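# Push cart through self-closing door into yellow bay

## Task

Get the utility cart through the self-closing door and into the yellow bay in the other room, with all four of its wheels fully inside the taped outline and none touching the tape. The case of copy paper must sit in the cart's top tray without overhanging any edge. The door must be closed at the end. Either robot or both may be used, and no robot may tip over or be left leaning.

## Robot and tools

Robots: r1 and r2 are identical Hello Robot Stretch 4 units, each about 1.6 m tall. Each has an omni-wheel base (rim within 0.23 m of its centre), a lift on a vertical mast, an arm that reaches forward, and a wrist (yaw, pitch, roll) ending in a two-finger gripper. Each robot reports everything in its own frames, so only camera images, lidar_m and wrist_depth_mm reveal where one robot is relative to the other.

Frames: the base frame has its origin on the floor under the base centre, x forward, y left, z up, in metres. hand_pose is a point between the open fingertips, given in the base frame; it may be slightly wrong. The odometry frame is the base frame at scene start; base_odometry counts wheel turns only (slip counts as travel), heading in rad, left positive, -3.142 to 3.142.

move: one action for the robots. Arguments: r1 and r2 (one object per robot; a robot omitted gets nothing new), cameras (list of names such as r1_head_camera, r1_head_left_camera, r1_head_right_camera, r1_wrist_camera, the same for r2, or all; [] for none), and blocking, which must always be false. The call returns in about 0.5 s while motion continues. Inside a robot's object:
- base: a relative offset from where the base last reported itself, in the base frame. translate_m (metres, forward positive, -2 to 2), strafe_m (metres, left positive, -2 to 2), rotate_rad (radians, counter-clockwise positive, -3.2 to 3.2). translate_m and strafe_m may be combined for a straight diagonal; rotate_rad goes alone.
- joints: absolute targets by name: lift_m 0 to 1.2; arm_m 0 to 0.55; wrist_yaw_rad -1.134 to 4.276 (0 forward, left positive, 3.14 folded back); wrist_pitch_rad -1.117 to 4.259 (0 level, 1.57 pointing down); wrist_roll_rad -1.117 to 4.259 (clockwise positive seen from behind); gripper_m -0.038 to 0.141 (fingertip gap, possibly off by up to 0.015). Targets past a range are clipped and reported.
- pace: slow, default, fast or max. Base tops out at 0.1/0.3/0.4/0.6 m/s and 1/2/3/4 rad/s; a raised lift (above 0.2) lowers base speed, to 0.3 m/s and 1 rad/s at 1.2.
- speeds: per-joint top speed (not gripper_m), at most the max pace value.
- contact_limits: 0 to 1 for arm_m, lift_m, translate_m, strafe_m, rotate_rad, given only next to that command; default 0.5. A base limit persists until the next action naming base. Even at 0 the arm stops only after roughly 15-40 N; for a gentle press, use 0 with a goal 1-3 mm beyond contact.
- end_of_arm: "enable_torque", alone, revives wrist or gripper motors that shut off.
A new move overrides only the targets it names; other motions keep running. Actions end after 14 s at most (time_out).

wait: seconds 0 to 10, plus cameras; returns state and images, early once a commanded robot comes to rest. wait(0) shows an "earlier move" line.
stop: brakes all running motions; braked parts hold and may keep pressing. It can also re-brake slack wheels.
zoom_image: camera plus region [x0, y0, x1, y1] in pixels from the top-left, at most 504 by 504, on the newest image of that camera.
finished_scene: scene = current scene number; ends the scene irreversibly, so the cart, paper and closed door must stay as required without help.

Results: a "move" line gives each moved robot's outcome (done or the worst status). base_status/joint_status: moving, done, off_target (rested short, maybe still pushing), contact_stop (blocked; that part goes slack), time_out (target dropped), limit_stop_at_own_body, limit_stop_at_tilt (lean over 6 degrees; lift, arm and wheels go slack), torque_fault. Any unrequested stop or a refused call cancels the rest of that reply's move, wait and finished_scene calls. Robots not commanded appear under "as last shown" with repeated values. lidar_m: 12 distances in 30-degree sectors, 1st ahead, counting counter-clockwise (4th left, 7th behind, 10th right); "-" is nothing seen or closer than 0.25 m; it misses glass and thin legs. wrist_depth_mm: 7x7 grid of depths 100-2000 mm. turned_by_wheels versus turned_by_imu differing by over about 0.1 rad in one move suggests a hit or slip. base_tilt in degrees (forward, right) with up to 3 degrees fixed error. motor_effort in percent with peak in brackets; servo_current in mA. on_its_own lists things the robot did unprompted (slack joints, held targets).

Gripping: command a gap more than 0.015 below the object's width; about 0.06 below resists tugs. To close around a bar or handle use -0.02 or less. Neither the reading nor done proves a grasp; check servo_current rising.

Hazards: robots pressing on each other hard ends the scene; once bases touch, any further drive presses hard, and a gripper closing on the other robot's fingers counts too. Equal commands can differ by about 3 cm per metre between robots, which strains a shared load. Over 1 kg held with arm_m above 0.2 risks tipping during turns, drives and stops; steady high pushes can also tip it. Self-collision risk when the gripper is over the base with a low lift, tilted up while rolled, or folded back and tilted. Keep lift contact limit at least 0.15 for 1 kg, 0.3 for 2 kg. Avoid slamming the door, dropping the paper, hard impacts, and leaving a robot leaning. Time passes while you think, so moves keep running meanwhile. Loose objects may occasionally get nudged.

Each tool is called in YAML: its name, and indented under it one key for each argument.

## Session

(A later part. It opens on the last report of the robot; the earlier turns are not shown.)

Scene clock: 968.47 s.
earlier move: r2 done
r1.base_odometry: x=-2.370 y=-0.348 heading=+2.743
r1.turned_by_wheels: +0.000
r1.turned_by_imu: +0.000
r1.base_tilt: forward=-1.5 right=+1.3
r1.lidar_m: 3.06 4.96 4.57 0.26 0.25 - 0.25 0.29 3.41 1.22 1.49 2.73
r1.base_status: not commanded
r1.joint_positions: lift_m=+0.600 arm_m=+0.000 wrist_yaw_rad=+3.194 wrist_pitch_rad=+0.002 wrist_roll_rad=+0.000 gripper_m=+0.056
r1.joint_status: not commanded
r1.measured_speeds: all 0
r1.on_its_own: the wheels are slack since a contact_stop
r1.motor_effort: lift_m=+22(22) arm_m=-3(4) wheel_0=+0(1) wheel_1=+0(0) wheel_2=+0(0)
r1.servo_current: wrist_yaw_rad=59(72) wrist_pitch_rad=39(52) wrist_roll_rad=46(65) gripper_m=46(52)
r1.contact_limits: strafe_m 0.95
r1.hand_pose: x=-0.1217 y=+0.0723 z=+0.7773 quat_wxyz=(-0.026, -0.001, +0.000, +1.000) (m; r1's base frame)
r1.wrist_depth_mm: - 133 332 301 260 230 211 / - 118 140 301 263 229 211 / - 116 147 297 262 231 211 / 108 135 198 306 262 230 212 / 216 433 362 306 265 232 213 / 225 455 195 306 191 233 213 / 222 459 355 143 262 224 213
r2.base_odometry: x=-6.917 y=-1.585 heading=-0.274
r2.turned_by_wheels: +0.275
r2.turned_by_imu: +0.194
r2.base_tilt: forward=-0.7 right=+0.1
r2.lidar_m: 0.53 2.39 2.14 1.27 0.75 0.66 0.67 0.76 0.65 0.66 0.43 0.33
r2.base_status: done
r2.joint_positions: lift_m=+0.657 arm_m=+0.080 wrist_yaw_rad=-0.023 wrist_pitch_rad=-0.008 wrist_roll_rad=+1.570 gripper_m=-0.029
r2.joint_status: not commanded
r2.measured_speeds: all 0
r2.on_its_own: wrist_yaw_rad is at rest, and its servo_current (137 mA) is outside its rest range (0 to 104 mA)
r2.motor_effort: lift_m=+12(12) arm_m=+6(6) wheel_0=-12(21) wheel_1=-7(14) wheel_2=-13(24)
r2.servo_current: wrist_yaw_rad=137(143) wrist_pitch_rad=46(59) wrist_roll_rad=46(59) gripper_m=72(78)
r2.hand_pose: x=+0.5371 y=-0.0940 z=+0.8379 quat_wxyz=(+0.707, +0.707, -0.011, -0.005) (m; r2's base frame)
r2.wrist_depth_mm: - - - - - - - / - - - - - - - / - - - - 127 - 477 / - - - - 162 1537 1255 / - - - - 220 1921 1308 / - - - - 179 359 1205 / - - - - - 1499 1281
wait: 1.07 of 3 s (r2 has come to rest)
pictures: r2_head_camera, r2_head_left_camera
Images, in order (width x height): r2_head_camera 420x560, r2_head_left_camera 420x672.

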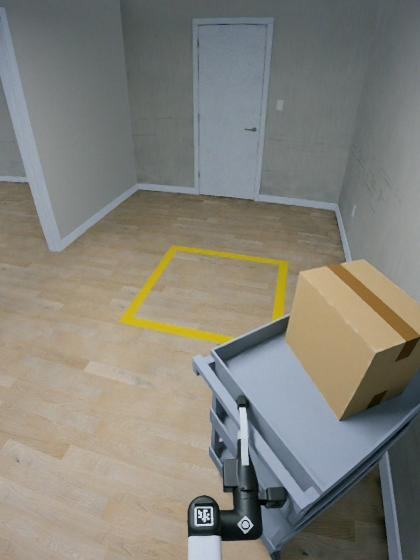

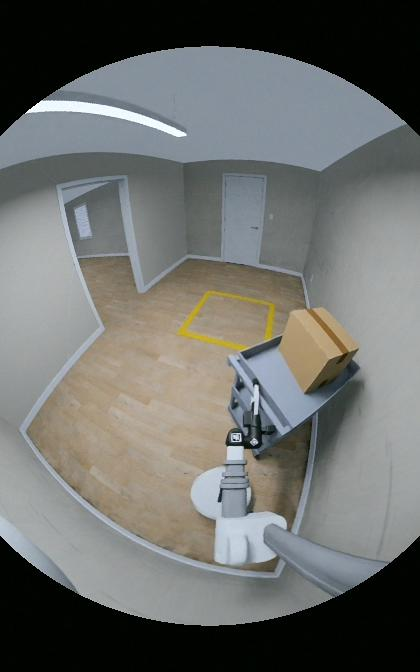

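move:
  r2: {"base":{"rotate_rad":-0.5},"pace":"slow"}
  blocking: false
  cameras: []

wait:
  seconds: 3
  cameras: []

move:
  r2: {"base":{"translate_m":-0.25,"strafe_m":0.25},"pace":"slow","contact_limits":{"translate_m":0.35}}
  blocking: false
  cameras: []

wait:
  seconds: 6
  cameras: ["r2_head_camera","r2_head_right_camera"]

Scene clock: 976.50 s.
move: r2 moving
r1: as last shown
r1.turned_by_imu: -0.001
r1.lidar_m: 3.08 4.96 4.54 0.28 0.25 - 0.25 0.29 3.38 1.21 1.53 2.73
r1.on_its_own: the wheels are slack since a contact_stop
r1.servo_current: wrist_yaw_rad=33(59) wrist_pitch_rad=39(52) wrist_roll_rad=46(59) gripper_m=39(46)
r1.contact_limits: strafe_m 0.95
r1.wrist_depth_mm: - 134 330 300 260 229 211 / - 118 140 303 262 229 211 / - 115 147 297 264 231 212 / 108 135 198 303 263 231 212 / 216 430 364 304 265 231 213 / 225 452 196 309 190 231 213 / 222 452 357 143 259 225 213
r2.base_odometry: x=-6.917 y=-1.585 heading=-0.395
r2.turned_by_wheels: -0.121
r2.turned_by_imu: -0.114
r2.base_tilt: forward=-0.7 right=+0.0
r2.lidar_m: 0.50 3.09 2.16 1.59 0.84 0.66 0.67 0.74 0.67 0.65 0.74 0.39
r2.base_status: rotate_rad moving
r2.joint_positions: lift_m=+0.657 arm_m=+0.080 wrist_yaw_rad=+0.008 wrist_pitch_rad=-0.008 wrist_roll_rad=+1.570 gripper_m=-0.029
r2.joint_status: not commanded
r2.measured_speeds: translate_m=+0.001 strafe_m=+0.002 rotate_rad=-0.472 lift_m=+0.000 arm_m=+0.000 wrist_yaw_rad=+0.099 wrist_pitch_rad=+0.000 wrist_roll_rad=+0.000
r2.motor_effort: lift_m=+12(12) arm_m=+7(7) wheel_0=+18(18) wheel_1=+9(10) wheel_2=+12(12)
r2.servo_current: wrist_yaw_rad=59(150) wrist_pitch_rad=46(59) wrist_roll_rad=46(59) gripper_m=72(78)
r2.hand_pose: x=+0.5398 y=-0.0852 z=+0.8379 quat_wxyz=(+0.707, +0.707, +0.000, +0.005) (m; r2's base frame)
r2.wrist_depth_mm: - - - - - - - / - - - - - - - / - - - - 129 - 480 / - - - - 156 1499 1255 / - - - - 206 1756 1281 / - - - - 178 357 1182 / - - - - - 1661 1255
pictures: none
No camera images: "cameras" was empty.

Scene clock: 977.73 s.
earlier move: r2 done
r1.base_odometry: x=-2.370 y=-0.348 heading=+2.743
r1.turned_by_wheels: +0.000
r1.turned_by_imu: +0.000
r1.base_tilt: forward=-1.6 right=+1.3
r1.lidar_m: 3.11 4.92 4.55 0.28 0.25 - 0.25 0.31 3.38 1.21 1.54 2.74
r1.base_status: not commanded
r1.joint_positions: lift_m=+0.600 arm_m=+0.000 wrist_yaw_rad=+3.194 wrist_pitch_rad=+0.002 wrist_roll_rad=+0.000 gripper_m=+0.056
r1.joint_status: not commanded
r1.measured_speeds: all 0
r1.on_its_own: the wheels are slack since a contact_stop
r1.motor_effort: lift_m=+22(22) arm_m=-3(4) wheel_0=+0(1) wheel_1=+0(0) wheel_2=+0(0)
r1.servo_current: wrist_yaw_rad=46(72) wrist_pitch_rad=33(52) wrist_roll_rad=52(65) gripper_m=39(46)
r1.contact_limits: strafe_m 0.95
r1.hand_pose: x=-0.1217 y=+0.0723 z=+0.7773 quat_wxyz=(-0.026, -0.001, +0.000, +1.000) (m; r1's base frame)
r1.wrist_depth_mm: - 133 327 300 260 228 210 / - 118 140 304 262 230 211 / - 116 147 296 263 230 211 / 108 135 198 303 264 231 213 / 215 436 364 306 264 231 213 / 225 452 195 306 190 232 213 / 223 455 355 143 260 224 214
r2.base_odometry: x=-6.917 y=-1.585 heading=-0.771
r2.turned_by_wheels: -0.377
r2.turned_by_imu: -0.325
r2.base_tilt: forward=-0.7 right=+0.0
r2.lidar_m: 0.51 3.59 2.35 2.13 1.15 0.73 0.65 0.66 0.74 0.66 0.66 0.44
r2.base_status: done
r2.joint_positions: lift_m=+0.657 arm_m=+0.080 wrist_yaw_rad=+0.024 wrist_pitch_rad=-0.008 wrist_roll_rad=+1.570 gripper_m=-0.029
r2.joint_status: not commanded
r2.measured_speeds: all 0
r2.on_its_own: wrist_yaw_rad is at rest, and its servo_current (150 mA) is outside its rest range (0 to 104 mA)
r2.motor_effort: lift_m=+12(12) arm_m=+10(10) wheel_0=+16(28) wheel_1=+8(15) wheel_2=+9(18)
r2.servo_current: wrist_yaw_rad=150(150) wrist_pitch_rad=52(59) wrist_roll_rad=46(59) gripper_m=72(78)
r2.hand_pose: x=+0.5409 y=-0.0806 z=+0.8379 quat_wxyz=(+0.707, +0.707, +0.006, +0.011) (m; r2's base frame)
r2.wrist_depth_mm: - 364 351 161 162 - - / - 387 120 169 173 - - / - 433 413 183 185 - - / - - 473 195 199 - - / - - 544 150 215 - - / - - 179 165 178 1756 477 / - - - - - 1499 1255
wait: 1.23 of 3 s (r2 has come to rest)
pictures: none
No camera images: "cameras" was empty.

Scene clock: 978.23 s.
move: r2 moving
r1: as last shown
r1.lidar_m: 3.03 4.94 4.57 0.25 0.25 - 0.25 0.29 3.40 1.21 1.51 2.73
r1.on_its_own: the wheels are slack since a contact_stop
r1.servo_current: wrist_yaw_rad=46(65) wrist_pitch_rad=39(46) wrist_roll_rad=46(59) gripper_m=46(52)
r1.contact_limits: strafe_m 0.95
r1.wrist_depth_mm: - 134 330 301 259 229 210 / - 118 141 301 262 231 211 / - 116 147 297 263 230 212 / 108 135 198 304 263 232 213 / 216 436 364 306 264 233 213 / 225 452 195 307 191 232 213 / 223 455 359 143 262 224 214
r2.base_odometry: x=-6.918 y=-1.573 heading=-0.771
r2.turned_by_wheels: +0.001
r2.turned_by_imu: +0.000
r2.base_tilt: forward=-0.6 right=+0.1
r2.lidar_m: 0.52 3.57 2.34 2.11 1.10 0.71 0.65 0.65 0.75 0.65 0.67 0.47
r2.base_status: translate_m moving; strafe_m moving
r2.joint_positions: lift_m=+0.657 arm_m=+0.080 wrist_yaw_rad=+0.012 wrist_pitch_rad=-0.008 wrist_roll_rad=+1.570 gripper_m=-0.029
r2.joint_status: not commanded
r2.measured_speeds: translate_m=-0.034 strafe_m=+0.035 rotate_rad=-0.003 lift_m=+0.000 arm_m=+0.000 wrist_yaw_rad=-0.040 wrist_pitch_rad=+0.000 wrist_roll_rad=+0.000
r2.motor_effort: lift_m=+12(12) arm_m=+2(10) wheel_0=-9(16) wheel_1=+6(7) wheel_2=+12(14)
r2.servo_current: wrist_yaw_rad=52(143) wrist_pitch_rad=52(59) wrist_roll_rad=59(59) gripper_m=72(72)
r2.contact_limits: translate_m 0.35
r2.hand_pose: x=+0.5403 y=-0.0840 z=+0.8379 quat_wxyz=(+0.707, +0.707, +0.001, +0.007) (m; r2's base frame)
r2.wrist_depth_mm: - 373 366 167 171 - - / - 394 382 177 179 - - / - 449 427 136 193 - - / - - 477 201 207 - - / - - 539 213 221 - - / - - 184 173 172 1756 488 / - - - - - - 1255
pictures: none
No camera images: "cameras" was empty.

Scene clock: 982.53 s.
earlier move: r2 done
r1.base_odometry: x=-2.370 y=-0.348 heading=+2.743
r1.turned_by_wheels: +0.000
r1.turned_by_imu: +0.000
r1.base_tilt: forward=-1.5 right=+1.3
r1.lidar_m: 3.07 4.94 4.55 0.28 0.25 - 0.25 0.31 3.79 1.20 1.52 2.75
r1.base_status: not commanded
r1.joint_positions: lift_m=+0.600 arm_m=+0.000 wrist_yaw_rad=+3.194 wrist_pitch_rad=+0.002 wrist_roll_rad=+0.000 gripper_m=+0.056
r1.joint_status: not commanded
r1.measured_speeds: all 0
r1.on_its_own: the wheels are slack since a contact_stop
r1.motor_effort: lift_m=+22(22) arm_m=-3(4) wheel_0=+0(1) wheel_1=+0(1) wheel_2=+0(0)
r1.servo_current: wrist_yaw_rad=39(65) wrist_pitch_rad=39(46) wrist_roll_rad=33(65) gripper_m=46(52)
r1.contact_limits: strafe_m 0.95
r1.hand_pose: x=-0.1217 y=+0.0723 z=+0.7773 quat_wxyz=(-0.026, -0.001, +0.000, +1.000) (m; r1's base frame)
r1.wrist_depth_mm: - 133 330 303 260 229 210 / - 118 140 301 262 229 211 / - 116 147 298 262 230 211 / 108 135 198 303 263 231 213 / 216 439 364 306 265 232 213 / 226 452 195 307 191 232 213 / 221 452 357 143 260 224 213
r2.base_odometry: x=-6.922 y=-1.232 heading=-0.772
r2.turned_by_wheels: -0.001
r2.turned_by_imu: -0.004
r2.base_tilt: forward=-0.7 right=+0.1
r2.lidar_m: 0.53 3.18 2.05 1.85 0.79 0.49 0.45 0.44 0.55 0.95 0.97 0.40
r2.base_status: done
r2.joint_positions: lift_m=+0.657 arm_m=+0.080 wrist_yaw_rad=-0.010 wrist_pitch_rad=-0.008 wrist_roll_rad=+1.570 gripper_m=-0.029
r2.joint_status: not commanded
r2.measured_speeds: all 0
r2.motor_effort: lift_m=+12(12) arm_m=-4(10) wheel_0=-9(24) wheel_1=+3(7) wheel_2=+2(14)
r2.servo_current: wrist_yaw_rad=65(143) wrist_pitch_rad=52(59) wrist_roll_rad=39(59) gripper_m=65(78)
r2.contact_limits: translate_m 0.35
r2.hand_pose: x=+0.5384 y=-0.0902 z=+0.8379 quat_wxyz=(+0.707, +0.707, -0.006, -0.001) (m; r2's base frame)
r2.wrist_depth_mm: - 357 - - 144 - - / - 397 397 156 158 - - / - 488 445 172 175 - - / - - 504 187 194 1863 - / - - - 144 214 1921 492 / - - 177 167 172 1756 1255 / - - - - - 1499 1118
wait: 4.30 of 6 s (r2 has come to rest)
pictures: r2_head_camera, r2_head_right_camera
Images, in order (width x height): r2_head_camera 420x560, r2_head_right_camera 420x672.

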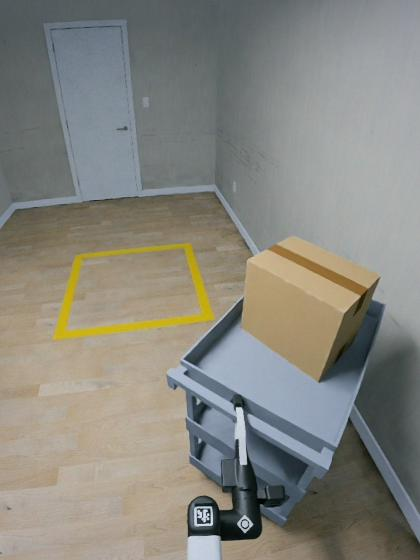

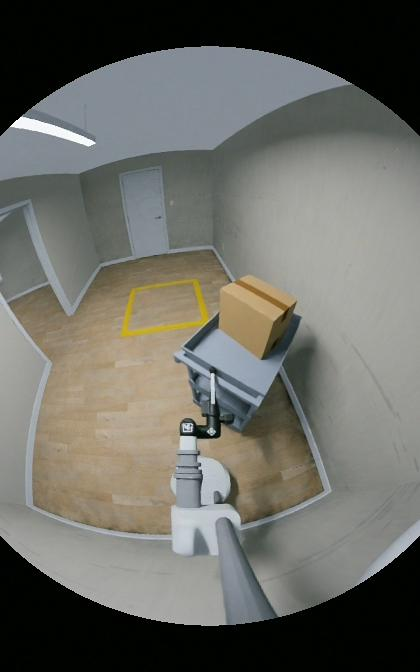

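move:
  r2: {"base":{"translate_m":0.0,"strafe_m":-0.4},"pace":"slow","contact_limits":{"translate_m":0.35}}
  blocking: false
  cameras: []

wait:
  seconds: 6
  cameras: ["r2_head_camera","r2_head_left_camera"]

Scene clock: 987.13 s.
move: r2 moving
r1: as last shown
r1.lidar_m: 3.08 4.95 4.57 0.29 0.25 - 0.25 0.31 3.78 1.23 1.51 2.73
r1.on_its_own: the wheels are slack since a contact_stop
r1.servo_current: wrist_yaw_rad=59(59) wrist_pitch_rad=46(46) wrist_roll_rad=39(52) gripper_m=39(46)
r1.contact_limits: strafe_m 0.95
r1.wrist_depth_mm: - 133 332 300 259 229 211 / - 118 140 304 262 231 211 / - 115 147 296 263 230 211 / 108 134 197 304 264 231 213 / 215 436 362 304 263 231 213 / 225 452 195 306 191 232 213 / 222 452 357 143 260 224 213
r2.base_odometry: x=-6.932 y=-1.242 heading=-0.771
r2.turned_by_wheels: +0.000
r2.turned_by_imu: +0.001
r2.base_tilt: forward=-0.7 right=+0.1
r2.lidar_m: 0.52 3.17 2.04 1.86 0.79 0.48 0.43 0.46 0.53 0.92 0.96 0.41
r2.base_status: translate_m moving; strafe_m moving
r2.joint_positions: lift_m=+0.657 arm_m=+0.080 wrist_yaw_rad=-0.005 wrist_pitch_rad=-0.008 wrist_roll_rad=+1.570 gripper_m=-0.029
r2.joint_status: not commanded
r2.measured_speeds: translate_m=+0.000 strafe_m=-0.056 rotate_rad=+0.001 lift_m=+0.000 arm_m=+0.000 wrist_yaw_rad=+0.060 wrist_pitch_rad=+0.000 wrist_roll_rad=+0.000
r2.motor_effort: lift_m=+12(12) arm_m=-4(4) wheel_0=+11(11) wheel_1=-6(8) wheel_2=+0(2)
r2.servo_current: wrist_yaw_rad=52(72) wrist_pitch_rad=52(52) wrist_roll_rad=33(52) gripper_m=72(78)
r2.contact_limits: translate_m 0.35
r2.hand_pose: x=+0.5389 y=-0.0889 z=+0.8379 quat_wxyz=(+0.707, +0.707, -0.005, +0.001) (m; r2's base frame)
r2.wrist_depth_mm: - 353 - 140 141 - - / - 394 - - 154 - - / - 488 108 170 170 - - / - - 119 182 191 1808 - / - - - 206 214 1921 492 / - - 179 162 180 1708 1255 / - - - - - - 1118
pictures: none
No camera images: "cameras" was empty.

Scene clock: 991.80 s.
earlier move: r2 done
r1.base_odometry: x=-2.370 y=-0.348 heading=+2.743
r1.turned_by_wheels: +0.000
r1.turned_by_imu: +0.000
r1.base_tilt: forward=-1.5 right=+1.3
r1.lidar_m: 3.10 4.95 4.57 0.25 0.25 - 0.25 0.29 3.73 1.19 1.51 2.74
r1.base_status: not commanded
r1.joint_positions: lift_m=+0.600 arm_m=+0.000 wrist_yaw_rad=+3.194 wrist_pitch_rad=+0.002 wrist_roll_rad=+0.000 gripper_m=+0.056
r1.joint_status: not commanded
r1.measured_speeds: all 0
r1.on_its_own: the wheels are slack since a contact_stop
r1.motor_effort: lift_m=+22(22) arm_m=-4(4) wheel_0=+0(1) wheel_1=+0(1) wheel_2=+0(0)
r1.servo_current: wrist_yaw_rad=65(65) wrist_pitch_rad=39(52) wrist_roll_rad=39(72) gripper_m=39(52)
r1.contact_limits: strafe_m 0.95
r1.hand_pose: x=-0.1217 y=+0.0723 z=+0.7773 quat_wxyz=(-0.026, -0.001, +0.000, +1.000) (m; r1's base frame)
r1.wrist_depth_mm: - 134 330 300 260 229 211 / - 118 140 303 262 230 211 / - 116 147 294 263 231 211 / 108 135 198 304 264 231 212 / 216 436 362 306 264 234 213 / 226 455 195 309 191 232 213 / 221 455 357 143 262 225 213
r2.base_odometry: x=-7.201 y=-1.519 heading=-0.771
r2.turned_by_wheels: +0.000
r2.turned_by_imu: +0.003
r2.base_tilt: forward=-0.7 right=+0.1
r2.lidar_m: 0.48 3.82 2.44 2.23 0.71 0.41 0.38 0.37 0.50 0.54 0.54 0.50
r2.base_status: done
r2.joint_positions: lift_m=+0.657 arm_m=+0.080 wrist_yaw_rad=+0.010 wrist_pitch_rad=-0.008 wrist_roll_rad=+1.570 gripper_m=-0.029
r2.joint_status: not commanded
r2.measured_speeds: all 0
r2.motor_effort: lift_m=+12(12) arm_m=+4(4) wheel_0=+10(20) wheel_1=-2(8) wheel_2=+0(2)
r2.servo_current: wrist_yaw_rad=52(78) wrist_pitch_rad=52(59) wrist_roll_rad=52(59) gripper_m=65(78)
r2.contact_limits: translate_m 0.35
r2.hand_pose: x=+0.5401 y=-0.0845 z=+0.8379 quat_wxyz=(+0.707, +0.707, +0.001, +0.006) (m; r2's base frame)
r2.wrist_depth_mm: - - 144 197 198 - - / - 415 407 202 203 741 - / - 430 430 154 209 - - / - 473 455 216 218 831 - / - - 484 222 224 - - / - - 185 181 178 - - / - - - - - - 492
wait: 4.67 of 6 s (r2 has come to rest)
pictures: r2_head_camera, r2_head_left_camera
Images, in order (width x height): r2_head_camera 420x560, r2_head_left_camera 420x672.

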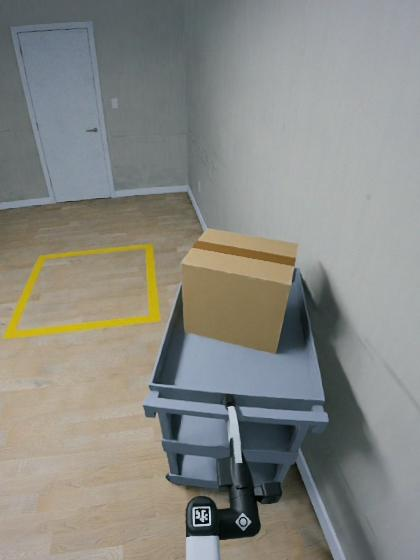

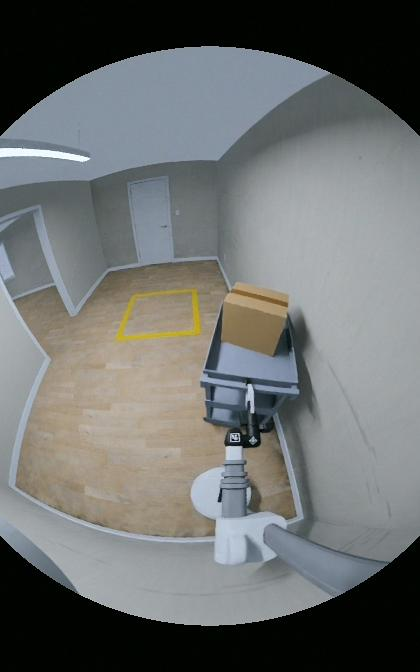

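move:
  r2: {"base":{"translate_m":0.2,"strafe_m":-0.12},"pace":"slow","contact_limits":{"translate_m":0.4}}
  blocking: false
  cameras: []

wait:
  seconds: 4
  cameras: ["r2_head_camera"]

Scene clock: 1012.03 s.
move: r2 moving
r1: as last shown
r1.turned_by_imu: -0.001
r1.lidar_m: 3.07 4.93 4.55 0.27 0.25 - 0.25 0.29 3.79 1.20 1.52 2.74
r1.on_its_own: the wheels are slack since a contact_stop
r1.motor_effort: lift_m=+22(22) arm_m=-3(4) wheel_0=+0(1) wheel_1=+0(0) wheel_2=+0(0)
r1.servo_current: wrist_yaw_rad=39(59) wrist_pitch_rad=39(46) wrist_roll_rad=39(52) gripper_m=39(46)
r1.contact_limits: strafe_m 0.95
r1.wrist_depth_mm: - 134 330 301 259 229 210 / - 118 140 301 263 231 211 / - 116 147 296 263 229 211 / 108 135 198 304 264 232 213 / 216 433 362 306 265 232 214 / 226 455 195 309 191 233 212 / 222 455 359 143 259 225 213
r2.base_odometry: x=-7.198 y=-1.532 heading=-0.771
r2.turned_by_wheels: +0.000
r2.turned_by_imu: +0.008
r2.base_tilt: forward=-0.7 right=+0.1
r2.lidar_m: 0.47 3.80 2.49 2.25 0.69 0.44 0.38 0.41 0.50 0.54 0.55 0.49
r2.base_status: translate_m moving; strafe_m moving
r2.joint_positions: lift_m=+0.657 arm_m=+0.080 wrist_yaw_rad=+0.003 wrist_pitch_rad=-0.008 wrist_roll_rad=+1.570 gripper_m=-0.029
r2.joint_status: not commanded
r2.measured_speeds: translate_m=+0.048 strafe_m=-0.028 rotate_rad=+0.006 lift_m=+0.000 arm_m=+0.000 wrist_yaw_rad=-0.035 wrist_pitch_rad=+0.000 wrist_roll_rad=+0.000
r2.motor_effort: lift_m=+12(12) arm_m=+4(4) wheel_0=+15(17) wheel_1=+1(4) wheel_2=-13(14)
r2.servo_current: wrist_yaw_rad=46(72) wrist_pitch_rad=52(59) wrist_roll_rad=33(52) gripper_m=72(72)
r2.contact_limits: translate_m 0.4
r2.hand_pose: x=+0.5395 y=-0.0866 z=+0.8379 quat_wxyz=(+0.707, +0.707, -0.002, +0.004) (m; r2's base frame)
r2.wrist_depth_mm: - - 148 202 202 - - / - 418 410 208 207 - - / - 433 430 213 213 - - / - 469 452 216 217 809 - / - - 484 222 222 820 - / - - 180 181 178 - - / - - - - - - 480
pictures: none
No camera images: "cameras" was empty.

Scene clock: 1015.03 s.
earlier move: r2 done
r1.base_odometry: x=-2.370 y=-0.348 heading=+2.743
r1.turned_by_wheels: +0.000
r1.turned_by_imu: +0.000
r1.base_tilt: forward=-1.5 right=+1.3
r1.lidar_m: 3.08 4.94 4.56 0.30 0.25 - 0.25 0.29 3.79 1.22 1.51 2.75
r1.base_status: not commanded
r1.joint_positions: lift_m=+0.600 arm_m=+0.000 wrist_yaw_rad=+3.194 wrist_pitch_rad=+0.002 wrist_roll_rad=+0.000 gripper_m=+0.056
r1.joint_status: not commanded
r1.measured_speeds: all 0
r1.on_its_own: the wheels are slack since a contact_stop
r1.motor_effort: lift_m=+22(22) arm_m=-3(4) wheel_0=+0(1) wheel_1=+0(0) wheel_2=+0(0)
r1.servo_current: wrist_yaw_rad=59(72) wrist_pitch_rad=46(52) wrist_roll_rad=52(72) gripper_m=46(52)
r1.contact_limits: strafe_m 0.95
r1.hand_pose: x=-0.1217 y=+0.0723 z=+0.7773 quat_wxyz=(-0.026, -0.001, +0.000, +1.000) (m; r1's base frame)
r1.wrist_depth_mm: - 134 329 300 260 229 211 / - 118 140 303 263 229 211 / - 116 147 297 263 229 212 / 108 135 198 306 262 231 212 / 215 433 362 306 264 233 213 / 226 452 196 306 191 231 213 / 221 455 359 143 260 225 213
r2.base_odometry: x=-7.141 y=-1.744 heading=-0.772
r2.turned_by_wheels: -0.001
r2.turned_by_imu: +0.010
r2.base_tilt: forward=-0.7 right=+0.0
r2.lidar_m: 0.46 3.96 2.63 2.35 0.98 0.62 0.56 0.56 0.46 0.41 0.42 0.51
r2.base_status: done
r2.joint_positions: lift_m=+0.657 arm_m=+0.080 wrist_yaw_rad=-0.003 wrist_pitch_rad=-0.008 wrist_roll_rad=+1.570 gripper_m=-0.029
r2.joint_status: not commanded
r2.measured_speeds: all 0
r2.motor_effort: lift_m=+12(12) arm_m=+4(4) wheel_0=+4(17) wheel_1=-3(5) wheel_2=-10(17)
r2.servo_current: wrist_yaw_rad=52(72) wrist_pitch_rad=52(59) wrist_roll_rad=59(65) gripper_m=65(78)
r2.contact_limits: translate_m 0.4
r2.hand_pose: x=+0.5390 y=-0.0884 z=+0.8379 quat_wxyz=(+0.707, +0.707, -0.004, +0.002) (m; r2's base frame)
r2.wrist_depth_mm: 407 418 404 242 242 427 424 / - - - 237 238 - - / - - 449 235 234 788 - / - 462 455 232 232 809 - / - - 466 217 229 809 - / - - 179 170 174 - - / - - 480 - - - -
wait: 3.00 of 4 s (r2 has come to rest)
pictures: r2_head_camera
Images, in order (width x height): r2_head_camera 420x560.

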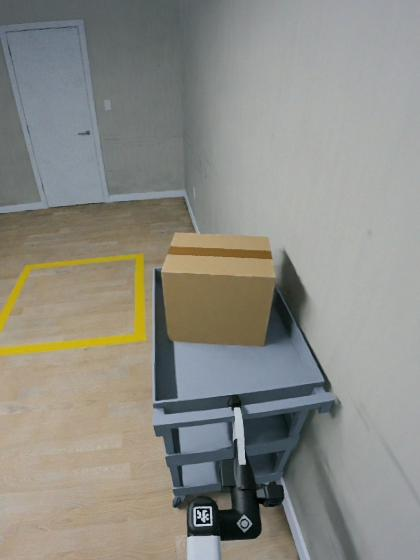

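move:
  r2: {"base":{"translate_m":0.4,"strafe_m":0.04},"pace":"slow","contact_limits":{"translate_m":0.4}}
  blocking: false
  cameras: []

wait:
  seconds: 6
  cameras: ["r2_head_camera"]

Scene clock: 1035.17 s.
move: r2 moving
r1: as last shown
r1.turned_by_imu: -0.001
r1.lidar_m: 3.06 4.94 4.57 0.26 0.25 - 0.25 0.28 3.79 1.22 1.50 2.74
r1.on_its_own: the wheels are slack since a contact_stop
r1.motor_effort: lift_m=+22(22) arm_m=-3(4) wheel_0=+0(0) wheel_1=+0(0) wheel_2=+0(0)
r1.servo_current: wrist_yaw_rad=33(72) wrist_pitch_rad=46(46) wrist_roll_rad=46(59) gripper_m=39(46)
r1.contact_limits: strafe_m 0.95
r1.wrist_depth_mm: - 134 329 301 259 229 210 / - 118 141 303 262 230 211 / - 116 147 297 263 230 211 / 108 135 198 304 262 231 212 / 216 436 362 306 264 233 213 / 227 455 195 306 191 232 213 / 221 459 357 143 260 224 213
r2.base_odometry: x=-7.132 y=-1.752 heading=-0.772
r2.turned_by_wheels: -0.001
r2.turned_by_imu: +0.002
r2.base_tilt: forward=-0.7 right=+0.1
r2.lidar_m: 0.45 3.95 2.58 2.39 1.00 0.65 0.55 0.59 0.47 0.43 0.42 0.51
r2.base_status: translate_m moving; strafe_m moving
r2.joint_positions: lift_m=+0.657 arm_m=+0.080 wrist_yaw_rad=-0.006 wrist_pitch_rad=-0.008 wrist_roll_rad=+1.570 gripper_m=-0.029
r2.joint_status: not commanded
r2.measured_speeds: translate_m=+0.048 strafe_m=+0.005 rotate_rad=-0.001 lift_m=+0.000 arm_m=+0.000 wrist_yaw_rad=-0.008 wrist_pitch_rad=+0.000 wrist_roll_rad=+0.000
r2.motor_effort: lift_m=+12(12) arm_m=+4(4) wheel_0=+3(9) wheel_1=+6(9) wheel_2=-16(17)
r2.servo_current: wrist_yaw_rad=52(59) wrist_pitch_rad=52(52) wrist_roll_rad=52(65) gripper_m=72(72)
r2.contact_limits: translate_m 0.4
r2.hand_pose: x=+0.5388 y=-0.0890 z=+0.8379 quat_wxyz=(+0.707, +0.707, -0.005, +0.001) (m; r2's base frame)
r2.wrist_depth_mm: 404 413 397 244 246 418 415 / - - - 240 241 - 492 / - - 455 236 236 788 - / - 462 455 233 233 820 - / - - 462 216 229 809 - / - - 180 170 179 - - / - 154 480 - - - -
pictures: none
No camera images: "cameras" was empty.

Scene clock: 1039.97 s.
earlier move: r2 done
r1.base_odometry: x=-2.370 y=-0.348 heading=+2.743
r1.turned_by_wheels: +0.000
r1.turned_by_imu: +0.000
r1.base_tilt: forward=-1.5 right=+1.3
r1.lidar_m: 3.06 4.95 4.53 0.26 0.25 - 0.25 0.30 3.32 1.22 1.52 2.74
r1.base_status: not commanded
r1.joint_positions: lift_m=+0.600 arm_m=+0.000 wrist_yaw_rad=+3.194 wrist_pitch_rad=+0.002 wrist_roll_rad=+0.000 gripper_m=+0.056
r1.joint_status: not commanded
r1.measured_speeds: all 0
r1.on_its_own: the wheels are slack since a contact_stop
r1.motor_effort: lift_m=+22(22) arm_m=-3(4) wheel_0=-1(1) wheel_1=+0(0) wheel_2=+0(0)
r1.servo_current: wrist_yaw_rad=46(85) wrist_pitch_rad=39(52) wrist_roll_rad=46(72) gripper_m=39(52)
r1.contact_limits: strafe_m 0.95
r1.hand_pose: x=-0.1217 y=+0.0723 z=+0.7773 quat_wxyz=(-0.026, -0.001, +0.000, +1.000) (m; r1's base frame)
r1.wrist_depth_mm: - 134 330 300 259 229 210 / - 118 140 303 263 229 211 / - 116 147 298 263 231 212 / 108 135 198 304 264 231 212 / 216 436 362 306 263 233 213 / 226 452 196 307 191 233 213 / 222 452 357 143 259 225 213
r2.base_odometry: x=-6.827 y=-1.994 heading=-0.772
r2.turned_by_wheels: +0.000
r2.turned_by_imu: -0.002
r2.base_tilt: forward=-0.7 right=+0.1
r2.lidar_m: 0.44 3.82 3.07 2.40 1.60 1.06 0.96 0.69 0.45 0.40 0.41 0.51
r2.base_status: done
r2.joint_positions: lift_m=+0.657 arm_m=+0.080 wrist_yaw_rad=-0.006 wrist_pitch_rad=-0.008 wrist_roll_rad=+1.570 gripper_m=-0.029
r2.joint_status: not commanded
r2.measured_speeds: all 0
r2.motor_effort: lift_m=+12(12) arm_m=+4(4) wheel_0=+0(9) wheel_1=+4(9) wheel_2=-9(19)
r2.servo_current: wrist_yaw_rad=46(65) wrist_pitch_rad=52(59) wrist_roll_rad=52(65) gripper_m=65(78)
r2.contact_limits: translate_m 0.4
r2.hand_pose: x=+0.5387 y=-0.0892 z=+0.8379 quat_wxyz=(+0.707, +0.707, -0.005, +0.001) (m; r2's base frame)
r2.wrist_depth_mm: 394 384 387 191 353 410 399 / - - - 243 245 - 504 / - - 459 239 240 723 - / - 466 459 235 236 831 - / - - 466 203 230 809 - / - - 181 170 178 798 - / - 480 473 - - - -
wait: 4.80 of 6 s (r2 has come to rest)
pictures: r2_head_camera
Images, in order (width x height): r2_head_camera 420x560.

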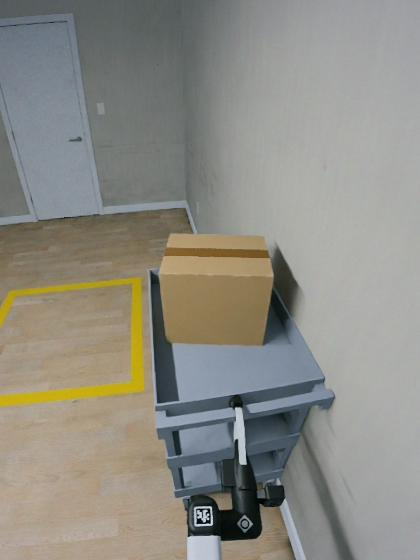

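move:
  r2: {"base":{"translate_m":-0.4,"strafe_m":0.4},"pace":"slow","contact_limits":{"translate_m":0.4}}
  blocking: false
  cameras: []

wait:
  seconds: 8
  cameras: ["r2_head_camera"]

Scene clock: 1046.23 s.
move: r2 moving
r1: as last shown
r1.base_tilt: forward=-1.5 right=+1.2
r1.lidar_m: 3.09 4.95 4.56 0.27 0.25 - 0.25 0.29 3.34 1.22 1.50 2.74
r1.on_its_own: the wheels are slack since a contact_stop
r1.motor_effort: lift_m=+22(22) arm_m=-4(4) wheel_0=+0(1) wheel_1=+0(0) wheel_2=+0(0)
r1.servo_current: wrist_yaw_rad=39(65) wrist_pitch_rad=46(52) wrist_roll_rad=52(52) gripper_m=46(46)
r1.contact_limits: strafe_m 0.95
r1.wrist_depth_mm: - 133 330 301 258 229 211 / - 118 140 301 262 231 210 / - 116 147 297 264 231 211 / 109 134 198 306 264 231 212 / 215 433 359 304 263 232 212 / 227 449 195 309 191 233 213 / 221 455 357 143 260 224 214
r2.base_odometry: x=-6.827 y=-1.982 heading=-0.772
r2.turned_by_wheels: +0.000
r2.turned_by_imu: +0.001
r2.base_tilt: forward=-0.6 right=+0.0
r2.lidar_m: 0.47 3.85 3.09 2.38 1.60 1.03 0.94 0.71 0.46 0.39 0.43 0.49
r2.base_status: translate_m moving; strafe_m moving
r2.joint_positions: lift_m=+0.657 arm_m=+0.080 wrist_yaw_rad=-0.006 wrist_pitch_rad=-0.008 wrist_roll_rad=+1.570 gripper_m=-0.029
r2.joint_status: not commanded
r2.measured_speeds: translate_m=-0.036 strafe_m=+0.036 rotate_rad=+0.001 lift_m=+0.000 arm_m=+0.000 wrist_yaw_rad=+0.000 wrist_pitch_rad=+0.000 wrist_roll_rad=+0.000
r2.motor_effort: lift_m=+12(12) arm_m=+2(4) wheel_0=-13(18) wheel_1=+5(6) wheel_2=+8(9)
r2.servo_current: wrist_yaw_rad=65(65) wrist_pitch_rad=46(52) wrist_roll_rad=46(59) gripper_m=72(72)
r2.contact_limits: translate_m 0.4
r2.hand_pose: x=+0.5387 y=-0.0892 z=+0.8379 quat_wxyz=(+0.707, +0.707, -0.005, +0.001) (m; r2's base frame)
r2.wrist_depth_mm: 410 404 387 247 250 413 404 / - - - 242 243 - 504 / - - 455 237 239 778 - / - 466 462 235 236 809 - / - - 466 213 231 809 - / - - 181 172 181 809 - / - - 484 - - - -
pictures: none
No camera images: "cameras" was empty.

Scene clock: 1052.63 s.
earlier move: r2 done
r1.base_odometry: x=-2.370 y=-0.348 heading=+2.743
r1.turned_by_wheels: +0.000
r1.turned_by_imu: +0.000
r1.base_tilt: forward=-1.5 right=+1.3
r1.lidar_m: 3.08 4.96 4.55 0.25 0.25 - 0.25 0.28 3.02 1.17 1.51 2.74
r1.base_status: not commanded
r1.joint_positions: lift_m=+0.600 arm_m=+0.000 wrist_yaw_rad=+3.194 wrist_pitch_rad=+0.002 wrist_roll_rad=+0.000 gripper_m=+0.056
r1.joint_status: not commanded
r1.measured_speeds: all 0
r1.on_its_own: the wheels are slack since a contact_stop
r1.motor_effort: lift_m=+22(22) arm_m=-3(4) wheel_0=+0(1) wheel_1=+0(0) wheel_2=+0(0)
r1.servo_current: wrist_yaw_rad=52(78) wrist_pitch_rad=39(52) wrist_roll_rad=65(72) gripper_m=39(52)
r1.contact_limits: strafe_m 0.95
r1.hand_pose: x=-0.1217 y=+0.0723 z=+0.7773 quat_wxyz=(-0.026, -0.001, +0.000, +1.000) (m; r1's base frame)
r1.wrist_depth_mm: - 133 329 303 260 229 210 / - 118 140 301 260 230 212 / - 116 147 297 262 230 212 / 108 135 197 306 263 231 212 / 215 430 362 307 263 231 213 / 225 449 195 306 191 232 213 / 222 455 357 143 260 224 213
r2.base_odometry: x=-6.835 y=-1.429 heading=-0.771
r2.turned_by_wheels: +0.001
r2.turned_by_imu: +0.001
r2.base_tilt: forward=-0.6 right=+0.1
r2.lidar_m: 0.48 3.25 2.12 1.95 1.06 0.67 0.60 0.62 0.80 0.84 0.87 0.49
r2.base_status: done
r2.joint_positions: lift_m=+0.657 arm_m=+0.080 wrist_yaw_rad=+0.002 wrist_pitch_rad=-0.008 wrist_roll_rad=+1.570 gripper_m=-0.029
r2.joint_status: not commanded
r2.measured_speeds: all 0
r2.motor_effort: lift_m=+12(12) arm_m=-4(4) wheel_0=-3(22) wheel_1=+6(7) wheel_2=+9(17)
r2.servo_current: wrist_yaw_rad=52(65) wrist_pitch_rad=46(59) wrist_roll_rad=46(65) gripper_m=65(78)
r2.contact_limits: translate_m 0.4
r2.hand_pose: x=+0.5395 y=-0.0868 z=+0.8379 quat_wxyz=(+0.707, +0.707, -0.002, +0.003) (m; r2's base frame)
r2.wrist_depth_mm: - - 167 221 221 - - / - - 167 224 224 741 - / - 455 442 225 225 820 - / - - 459 228 226 820 - / - - 480 229 229 809 - / - - 184 173 169 - - / - - - - - 1618 504
wait: 6.40 of 8 s (r2 has come to rest)
pictures: r2_head_camera
Images, in order (width x height): r2_head_camera 420x560.

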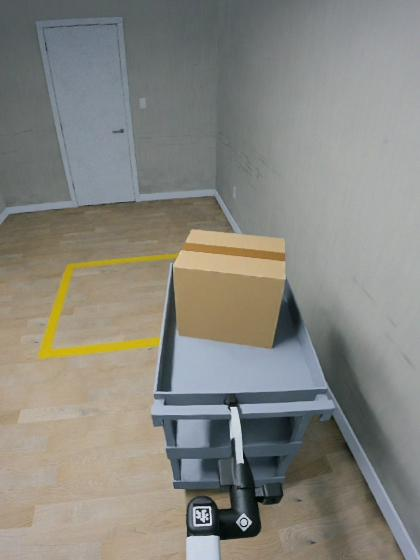

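move:
  r2: {"base":{"translate_m":-0.28,"strafe_m":0.32},"pace":"slow","contact_limits":{"translate_m":0.4}}
  blocking: false
  cameras: []

wait:
  seconds: 8
  cameras: ["r2_head_camera"]

Scene clock: 1059.23 s.
move: r2 moving
r1: as last shown
r1.lidar_m: 3.08 4.92 4.58 0.25 0.25 - 0.25 0.30 3.76 1.22 1.53 2.74
r1.on_its_own: the wheels are slack since a contact_stop
r1.servo_current: wrist_yaw_rad=59(59) wrist_pitch_rad=46(52) wrist_roll_rad=46(65) gripper_m=33(46)
r1.contact_limits: strafe_m 0.95
r1.wrist_depth_mm: - 134 330 301 259 229 210 / - 118 140 303 263 230 211 / - 116 147 297 260 231 212 / 109 135 197 306 264 232 213 / 215 436 364 304 264 232 211 / 225 449 195 307 191 233 213 / 222 455 359 143 260 224 213
r2.base_odometry: x=-6.834 y=-1.416 heading=-0.771
r2.turned_by_wheels: +0.001
r2.turned_by_imu: +0.001
r2.base_tilt: forward=-0.7 right=+0.1
r2.lidar_m: 0.49 3.23 2.12 1.95 1.06 0.66 0.61 0.60 0.78 0.85 0.86 0.52
r2.base_status: translate_m moving; strafe_m moving
r2.joint_positions: lift_m=+0.657 arm_m=+0.080 wrist_yaw_rad=+0.002 wrist_pitch_rad=-0.008 wrist_roll_rad=+1.570 gripper_m=-0.029
r2.joint_status: not commanded
r2.measured_speeds: translate_m=-0.034 strafe_m=+0.038 rotate_rad=-0.001 lift_m=+0.000 arm_m=+0.000 wrist_yaw_rad=+0.000 wrist_pitch_rad=+0.000 wrist_roll_rad=+0.000
r2.motor_effort: lift_m=+12(12) arm_m=-4(4) wheel_0=-6(13) wheel_1=+4(7) wheel_2=+13(13)
r2.servo_current: wrist_yaw_rad=39(59) wrist_pitch_rad=52(59) wrist_roll_rad=39(52) gripper_m=72(78)
r2.contact_limits: translate_m 0.4
r2.hand_pose: x=+0.5395 y=-0.0868 z=+0.8379 quat_wxyz=(+0.707, +0.707, -0.002, +0.003) (m; r2's base frame)
r2.wrist_depth_mm: - - 166 221 221 - - / - - 430 224 223 778 - / - 455 442 225 226 820 - / - - 462 227 228 820 - / - - 480 229 229 820 - / - - 183 173 169 - - / - - - - - 1661 504
pictures: none
No camera images: "cameras" was empty.

Scene clock: 1064.23 s.
earlier move: r2 done
r1.base_odometry: x=-2.370 y=-0.348 heading=+2.743
r1.turned_by_wheels: +0.000
r1.turned_by_imu: +0.000
r1.base_tilt: forward=-1.5 right=+1.3
r1.lidar_m: 3.08 4.96 4.55 0.27 0.25 - 0.25 0.31 3.79 1.21 1.52 2.75
r1.base_status: not commanded
r1.joint_positions: lift_m=+0.600 arm_m=+0.000 wrist_yaw_rad=+3.194 wrist_pitch_rad=+0.002 wrist_roll_rad=+0.000 gripper_m=+0.056
r1.joint_status: not commanded
r1.measured_speeds: all 0
r1.on_its_own: the wheels are slack since a contact_stop
r1.motor_effort: lift_m=+22(22) arm_m=-4(4) wheel_0=+0(1) wheel_1=+0(0) wheel_2=+0(0)
r1.servo_current: wrist_yaw_rad=26(72) wrist_pitch_rad=46(52) wrist_roll_rad=39(72) gripper_m=39(52)
r1.contact_limits: strafe_m 0.95
r1.hand_pose: x=-0.1217 y=+0.0723 z=+0.7773 quat_wxyz=(-0.026, -0.001, +0.000, +1.000) (m; r1's base frame)
r1.wrist_depth_mm: - 134 330 301 260 229 210 / - 118 141 301 262 230 211 / - 116 147 296 263 230 212 / 108 135 198 306 263 231 213 / 216 430 362 306 264 232 212 / 226 452 195 307 190 233 213 / 222 455 357 143 259 224 213
r2.base_odometry: x=-6.813 y=-1.004 heading=-0.771
r2.turned_by_wheels: -0.001
r2.turned_by_imu: -0.002
r2.base_tilt: forward=-0.7 right=+0.0
r2.lidar_m: 0.47 2.94 1.73 1.56 0.67 0.43 0.39 0.39 0.51 1.05 1.23 0.52
r2.base_status: done
r2.joint_positions: lift_m=+0.657 arm_m=+0.080 wrist_yaw_rad=-0.002 wrist_pitch_rad=-0.008 wrist_roll_rad=+1.570 gripper_m=-0.029
r2.joint_status: not commanded
r2.measured_speeds: all 0
r2.motor_effort: lift_m=+12(12) arm_m=-4(4) wheel_0=-6(14) wheel_1=+3(7) wheel_2=+3(13)
r2.servo_current: wrist_yaw_rad=46(59) wrist_pitch_rad=52(59) wrist_roll_rad=39(59) gripper_m=72(78)
r2.contact_limits: translate_m 0.4
r2.hand_pose: x=+0.5391 y=-0.0880 z=+0.8379 quat_wxyz=(+0.707, +0.707, -0.003, +0.002) (m; r2's base frame)
r2.wrist_depth_mm: - - 166 221 222 1708 - / - - - 224 223 809 - / - 452 439 225 225 809 - / - - 462 227 227 820 - / - - 480 229 229 820 - / - - 181 172 168 - - / - - - - - 1576 504
wait: 5.00 of 8 s (r2 has come to rest)
pictures: r2_head_camera
Images, in order (width x height): r2_head_camera 420x560.

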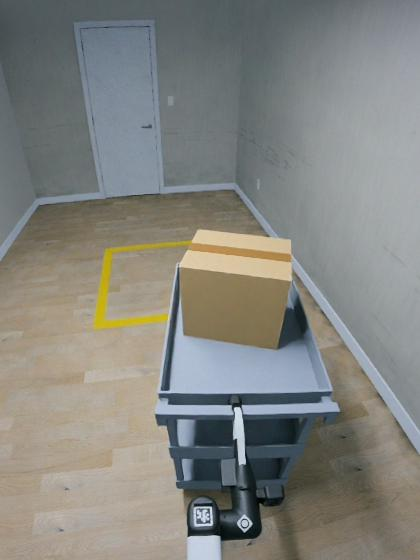

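move:
  r2: {"base":{"translate_m":0.75,"strafe_m":0.22},"pace":"slow","contact_limits":{"translate_m":0.4}}
  blocking: false
  cameras: []

wait:
  seconds: 10
  cameras: ["r2_head_camera"]

Scene clock: 1070.97 s.
move: r2 moving
r1: as last shown
r1.lidar_m: 3.09 4.97 4.56 0.29 0.25 - 0.25 0.31 3.78 1.20 1.50 2.72
r1.on_its_own: the wheels are slack since a contact_stop
r1.motor_effort: lift_m=+22(22) arm_m=-4(4) wheel_0=+0(0) wheel_1=+0(0) wheel_2=+0(0)
r1.servo_current: wrist_yaw_rad=52(65) wrist_pitch_rad=39(46) wrist_roll_rad=59(65) gripper_m=46(46)
r1.contact_limits: strafe_m 0.95
r1.wrist_depth_mm: - 134 330 300 260 229 211 / - 118 140 303 263 230 211 / - 116 147 296 263 231 212 / 108 135 198 304 263 232 213 / 216 433 362 304 264 232 213 / 225 455 196 307 191 232 213 / 220 452 357 143 262 224 213
r2.base_odometry: x=-6.802 y=-1.010 heading=-0.772
r2.turned_by_wheels: +0.000
r2.turned_by_imu: +0.001
r2.base_tilt: forward=-0.8 right=+0.1
r2.lidar_m: 0.47 2.94 1.74 1.59 0.69 0.43 0.40 0.41 0.51 1.09 1.23 0.49
r2.base_status: translate_m moving; strafe_m moving
r2.joint_positions: lift_m=+0.657 arm_m=+0.080 wrist_yaw_rad=-0.005 wrist_pitch_rad=-0.008 wrist_roll_rad=+1.570 gripper_m=-0.029
r2.joint_status: not commanded
r2.measured_speeds: translate_m=+0.049 strafe_m=+0.014 rotate_rad=+0.000 lift_m=+0.000 arm_m=+0.000 wrist_yaw_rad=-0.003 wrist_pitch_rad=+0.000 wrist_roll_rad=+0.000
r2.motor_effort: lift_m=+12(12) arm_m=+0(4) wheel_0=+7(9) wheel_1=+9(10) wheel_2=-19(19)
r2.servo_current: wrist_yaw_rad=46(52) wrist_pitch_rad=52(59) wrist_roll_rad=52(59) gripper_m=65(72)
r2.contact_limits: translate_m 0.4
r2.hand_pose: x=+0.5389 y=-0.0887 z=+0.8379 quat_wxyz=(+0.707, +0.707, -0.004, +0.001) (m; r2's base frame)
r2.wrist_depth_mm: - - 163 220 219 1618 - / - - - 222 220 798 - / - 445 436 223 223 809 - / - 473 455 224 224 820 - / - - 477 210 226 831 - / - - 179 174 172 - - / - - - - - 554 500
pictures: none
No camera images: "cameras" was empty.

Scene clock: 1079.53 s.
earlier move: r2 done
r1.base_odometry: x=-2.370 y=-0.348 heading=+2.743
r1.turned_by_wheels: +0.000
r1.turned_by_imu: -0.001
r1.base_tilt: forward=-1.5 right=+1.3
r1.lidar_m: 3.05 4.94 4.56 0.27 0.25 - 0.25 0.30 2.44 1.21 1.52 2.73
r1.base_status: not commanded
r1.joint_positions: lift_m=+0.600 arm_m=+0.000 wrist_yaw_rad=+3.194 wrist_pitch_rad=+0.002 wrist_roll_rad=+0.000 gripper_m=+0.056
r1.joint_status: not commanded
r1.measured_speeds: all 0
r1.on_its_own: the wheels are slack since a contact_stop
r1.motor_effort: lift_m=+22(22) arm_m=-3(4) wheel_0=+0(1) wheel_1=+0(0) wheel_2=+0(0)
r1.servo_current: wrist_yaw_rad=39(78) wrist_pitch_rad=39(59) wrist_roll_rad=52(72) gripper_m=46(52)
r1.contact_limits: strafe_m 0.95
r1.hand_pose: x=-0.1217 y=+0.0723 z=+0.7773 quat_wxyz=(-0.026, -0.001, +0.000, +1.000) (m; r1's base frame)
r1.wrist_depth_mm: - 133 332 300 262 229 210 / - 118 140 304 263 229 211 / - 116 147 297 263 231 211 / 108 135 198 304 263 231 213 / 216 436 362 306 264 232 213 / 224 449 195 306 191 232 213 / 221 452 359 143 260 224 213
r2.base_odometry: x=-6.122 y=-1.369 heading=-0.770
r2.turned_by_wheels: +0.001
r2.turned_by_imu: +0.009
r2.base_tilt: forward=-0.7 right=+0.1
r2.lidar_m: 0.50 2.49 1.61 1.46 1.50 1.27 1.15 1.17 1.46 1.34 1.35 0.49
r2.base_status: done
r2.joint_positions: lift_m=+0.657 arm_m=+0.080 wrist_yaw_rad=+0.003 wrist_pitch_rad=-0.008 wrist_roll_rad=+1.570 gripper_m=-0.029
r2.joint_status: not commanded
r2.measured_speeds: all 0
r2.motor_effort: lift_m=+12(12) arm_m=+4(4) wheel_0=+10(16) wheel_1=+7(10) wheel_2=-5(20)
r2.servo_current: wrist_yaw_rad=39(65) wrist_pitch_rad=46(59) wrist_roll_rad=46(59) gripper_m=65(78)
r2.contact_limits: translate_m 0.4
r2.hand_pose: x=+0.5395 y=-0.0865 z=+0.8379 quat_wxyz=(+0.707, +0.707, -0.002, +0.004) (m; r2's base frame)
r2.wrist_depth_mm: - - - 203 204 1661 - / - - 418 208 208 750 - / - 442 436 157 213 788 - / - 477 455 217 219 809 - / - - 484 222 224 831 - / - - 182 170 178 - - / - - - - - - 488
wait: 8.57 of 10 s (r2 has come to rest)
pictures: r2_head_camera
Images, in order (width x height): r2_head_camera 420x560.

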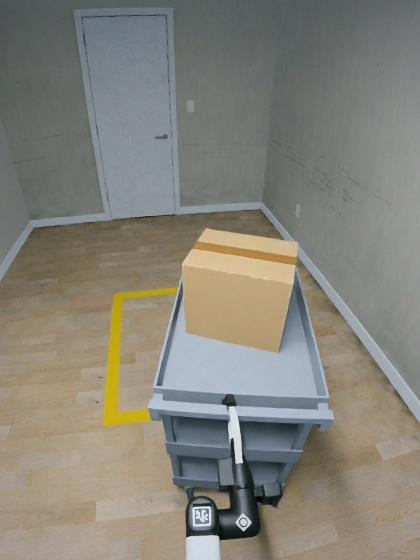

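move:
  r2: {"base":{"translate_m":0.75,"strafe_m":0.2},"pace":"slow","contact_limits":{"translate_m":0.4}}
  blocking: false
  cameras: []

wait:
  seconds: 10
  cameras: ["r2_head_camera","r2_head_left_camera","r2_head_right_camera"]

Scene clock: 1091.70 s.
move: r2 moving
r1: as last shown
r1.base_tilt: forward=-1.6 right=+1.3
r1.lidar_m: 3.09 4.96 4.54 0.26 0.25 - 0.25 0.30 2.44 1.21 1.52 2.73
r1.on_its_own: the wheels are slack since a contact_stop
r1.motor_effort: lift_m=+22(22) arm_m=-3(4) wheel_0=+0(0) wheel_1=+0(0) wheel_2=+0(0)
r1.servo_current: wrist_yaw_rad=33(72) wrist_pitch_rad=46(52) wrist_roll_rad=65(65) gripper_m=39(46)
r1.contact_limits: strafe_m 0.95
r1.wrist_depth_mm: - 134 329 301 260 229 210 / - 118 141 300 260 229 211 / - 116 147 297 263 231 212 / 108 135 198 304 263 231 213 / 215 436 362 307 265 232 213 / 226 452 195 307 191 231 213 / 223 455 357 143 260 225 213
r2.base_odometry: x=-6.110 y=-1.375 heading=-0.770
r2.turned_by_wheels: +0.001
r2.turned_by_imu: +0.002
r2.base_tilt: forward=-0.7 right=+0.0
r2.lidar_m: 0.49 2.45 1.61 1.46 1.49 1.31 1.17 1.20 1.46 1.32 1.33 0.49
r2.base_status: translate_m moving; strafe_m moving
r2.joint_positions: lift_m=+0.657 arm_m=+0.080 wrist_yaw_rad=+0.003 wrist_pitch_rad=-0.008 wrist_roll_rad=+1.570 gripper_m=-0.029
r2.joint_status: not commanded
r2.measured_speeds: translate_m=+0.049 strafe_m=+0.013 rotate_rad=-0.001 lift_m=+0.000 arm_m=+0.000 wrist_yaw_rad=+0.000 wrist_pitch_rad=+0.000 wrist_roll_rad=+0.000
r2.motor_effort: lift_m=+12(12) arm_m=+3(4) wheel_0=+9(13) wheel_1=+9(11) wheel_2=-9(12)
r2.servo_current: wrist_yaw_rad=52(52) wrist_pitch_rad=59(59) wrist_roll_rad=52(65) gripper_m=72(72)
r2.contact_limits: translate_m 0.4
r2.hand_pose: x=+0.5395 y=-0.0865 z=+0.8379 quat_wxyz=(+0.707, +0.707, -0.002, +0.004) (m; r2's base frame)
r2.wrist_depth_mm: - - - 203 204 1661 - / - - 421 208 208 732 - / - 442 430 157 213 798 - / - 473 455 216 219 809 - / - - 480 222 224 831 - / - - 179 180 179 - - / - - - - - - 484
pictures: none
No camera images: "cameras" was empty.

Scene clock: 1100.20 s.
earlier move: r2 done
r1.base_odometry: x=-2.370 y=-0.348 heading=+2.743
r1.turned_by_wheels: +0.000
r1.turned_by_imu: -0.001
r1.base_tilt: forward=-1.5 right=+1.3
r1.lidar_m: 3.05 4.93 4.58 0.28 0.25 - 0.25 0.30 2.15 1.20 1.51 2.75
r1.base_status: not commanded
r1.joint_positions: lift_m=+0.600 arm_m=+0.000 wrist_yaw_rad=+3.194 wrist_pitch_rad=+0.002 wrist_roll_rad=+0.000 gripper_m=+0.056
r1.joint_status: not commanded
r1.measured_speeds: all 0
r1.on_its_own: the wheels are slack since a contact_stop
r1.motor_effort: lift_m=+22(22) arm_m=-4(4) wheel_0=+0(1) wheel_1=+0(0) wheel_2=+0(0)
r1.servo_current: wrist_yaw_rad=46(72) wrist_pitch_rad=33(52) wrist_roll_rad=59(72) gripper_m=39(52)
r1.contact_limits: strafe_m 0.95
r1.hand_pose: x=-0.1217 y=+0.0723 z=+0.7773 quat_wxyz=(-0.026, -0.001, +0.000, +1.000) (m; r1's base frame)
r1.wrist_depth_mm: - 133 329 300 260 229 210 / - 118 141 303 262 230 211 / - 116 147 298 263 230 212 / 108 135 198 306 263 231 213 / 216 436 362 304 263 233 213 / 225 452 196 306 191 233 213 / 222 452 357 143 260 225 214
r2.base_odometry: x=-5.444 y=-1.746 heading=-0.770
r2.turned_by_wheels: +0.000
r2.turned_by_imu: +0.007
r2.base_tilt: forward=-0.7 right=+0.1
r2.lidar_m: 0.48 2.24 1.64 1.38 1.41 1.74 1.91 1.95 1.54 1.43 1.46 0.50
r2.base_status: done
r2.joint_positions: lift_m=+0.657 arm_m=+0.080 wrist_yaw_rad=+0.003 wrist_pitch_rad=-0.008 wrist_roll_rad=+1.570 gripper_m=-0.029
r2.joint_status: not commanded
r2.measured_speeds: all 0
r2.motor_effort: lift_m=+12(12) arm_m=+4(4) wheel_0=+8(15) wheel_1=+5(11) wheel_2=-7(12)
r2.servo_current: wrist_yaw_rad=39(65) wrist_pitch_rad=52(59) wrist_roll_rad=46(65) gripper_m=72(78)
r2.contact_limits: translate_m 0.4
r2.hand_pose: x=+0.5395 y=-0.0865 z=+0.8379 quat_wxyz=(+0.707, +0.707, -0.002, +0.004) (m; r2's base frame)
r2.wrist_depth_mm: - - - 215 216 1756 - / - - - 217 217 788 - / - 445 436 220 220 809 - / - 469 452 224 224 809 - / - - 477 224 225 820 - / - - 185 171 178 - - / - - - - - 1537 500
wait: 8.50 of 10 s (r2 has come to rest)
pictures: r2_head_camera, r2_head_left_camera, r2_head_right_camera
Images, in order (width x height): r2_head_camera 420x560, r2_head_left_camera 420x672, r2_head_right_camera 420x672.

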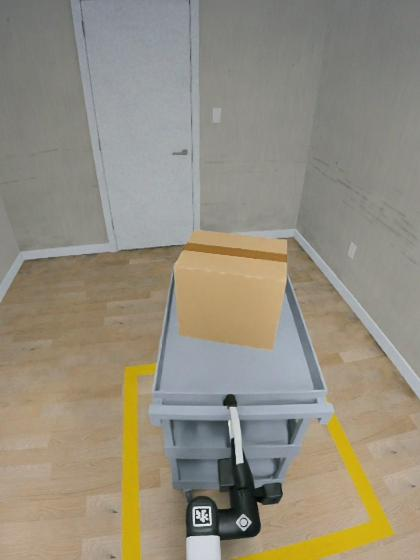

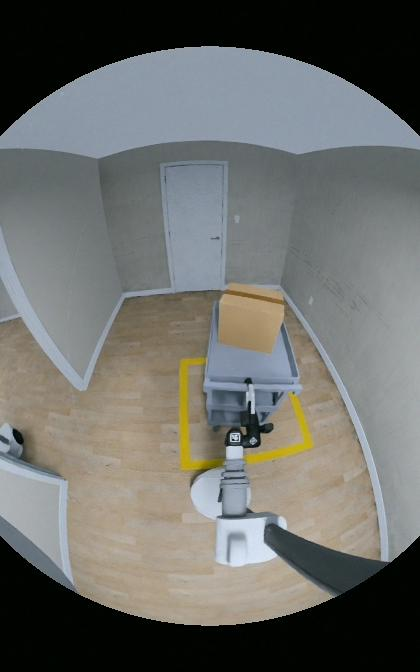

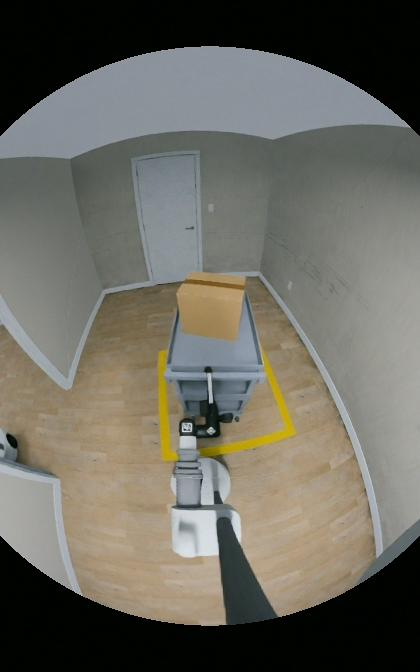

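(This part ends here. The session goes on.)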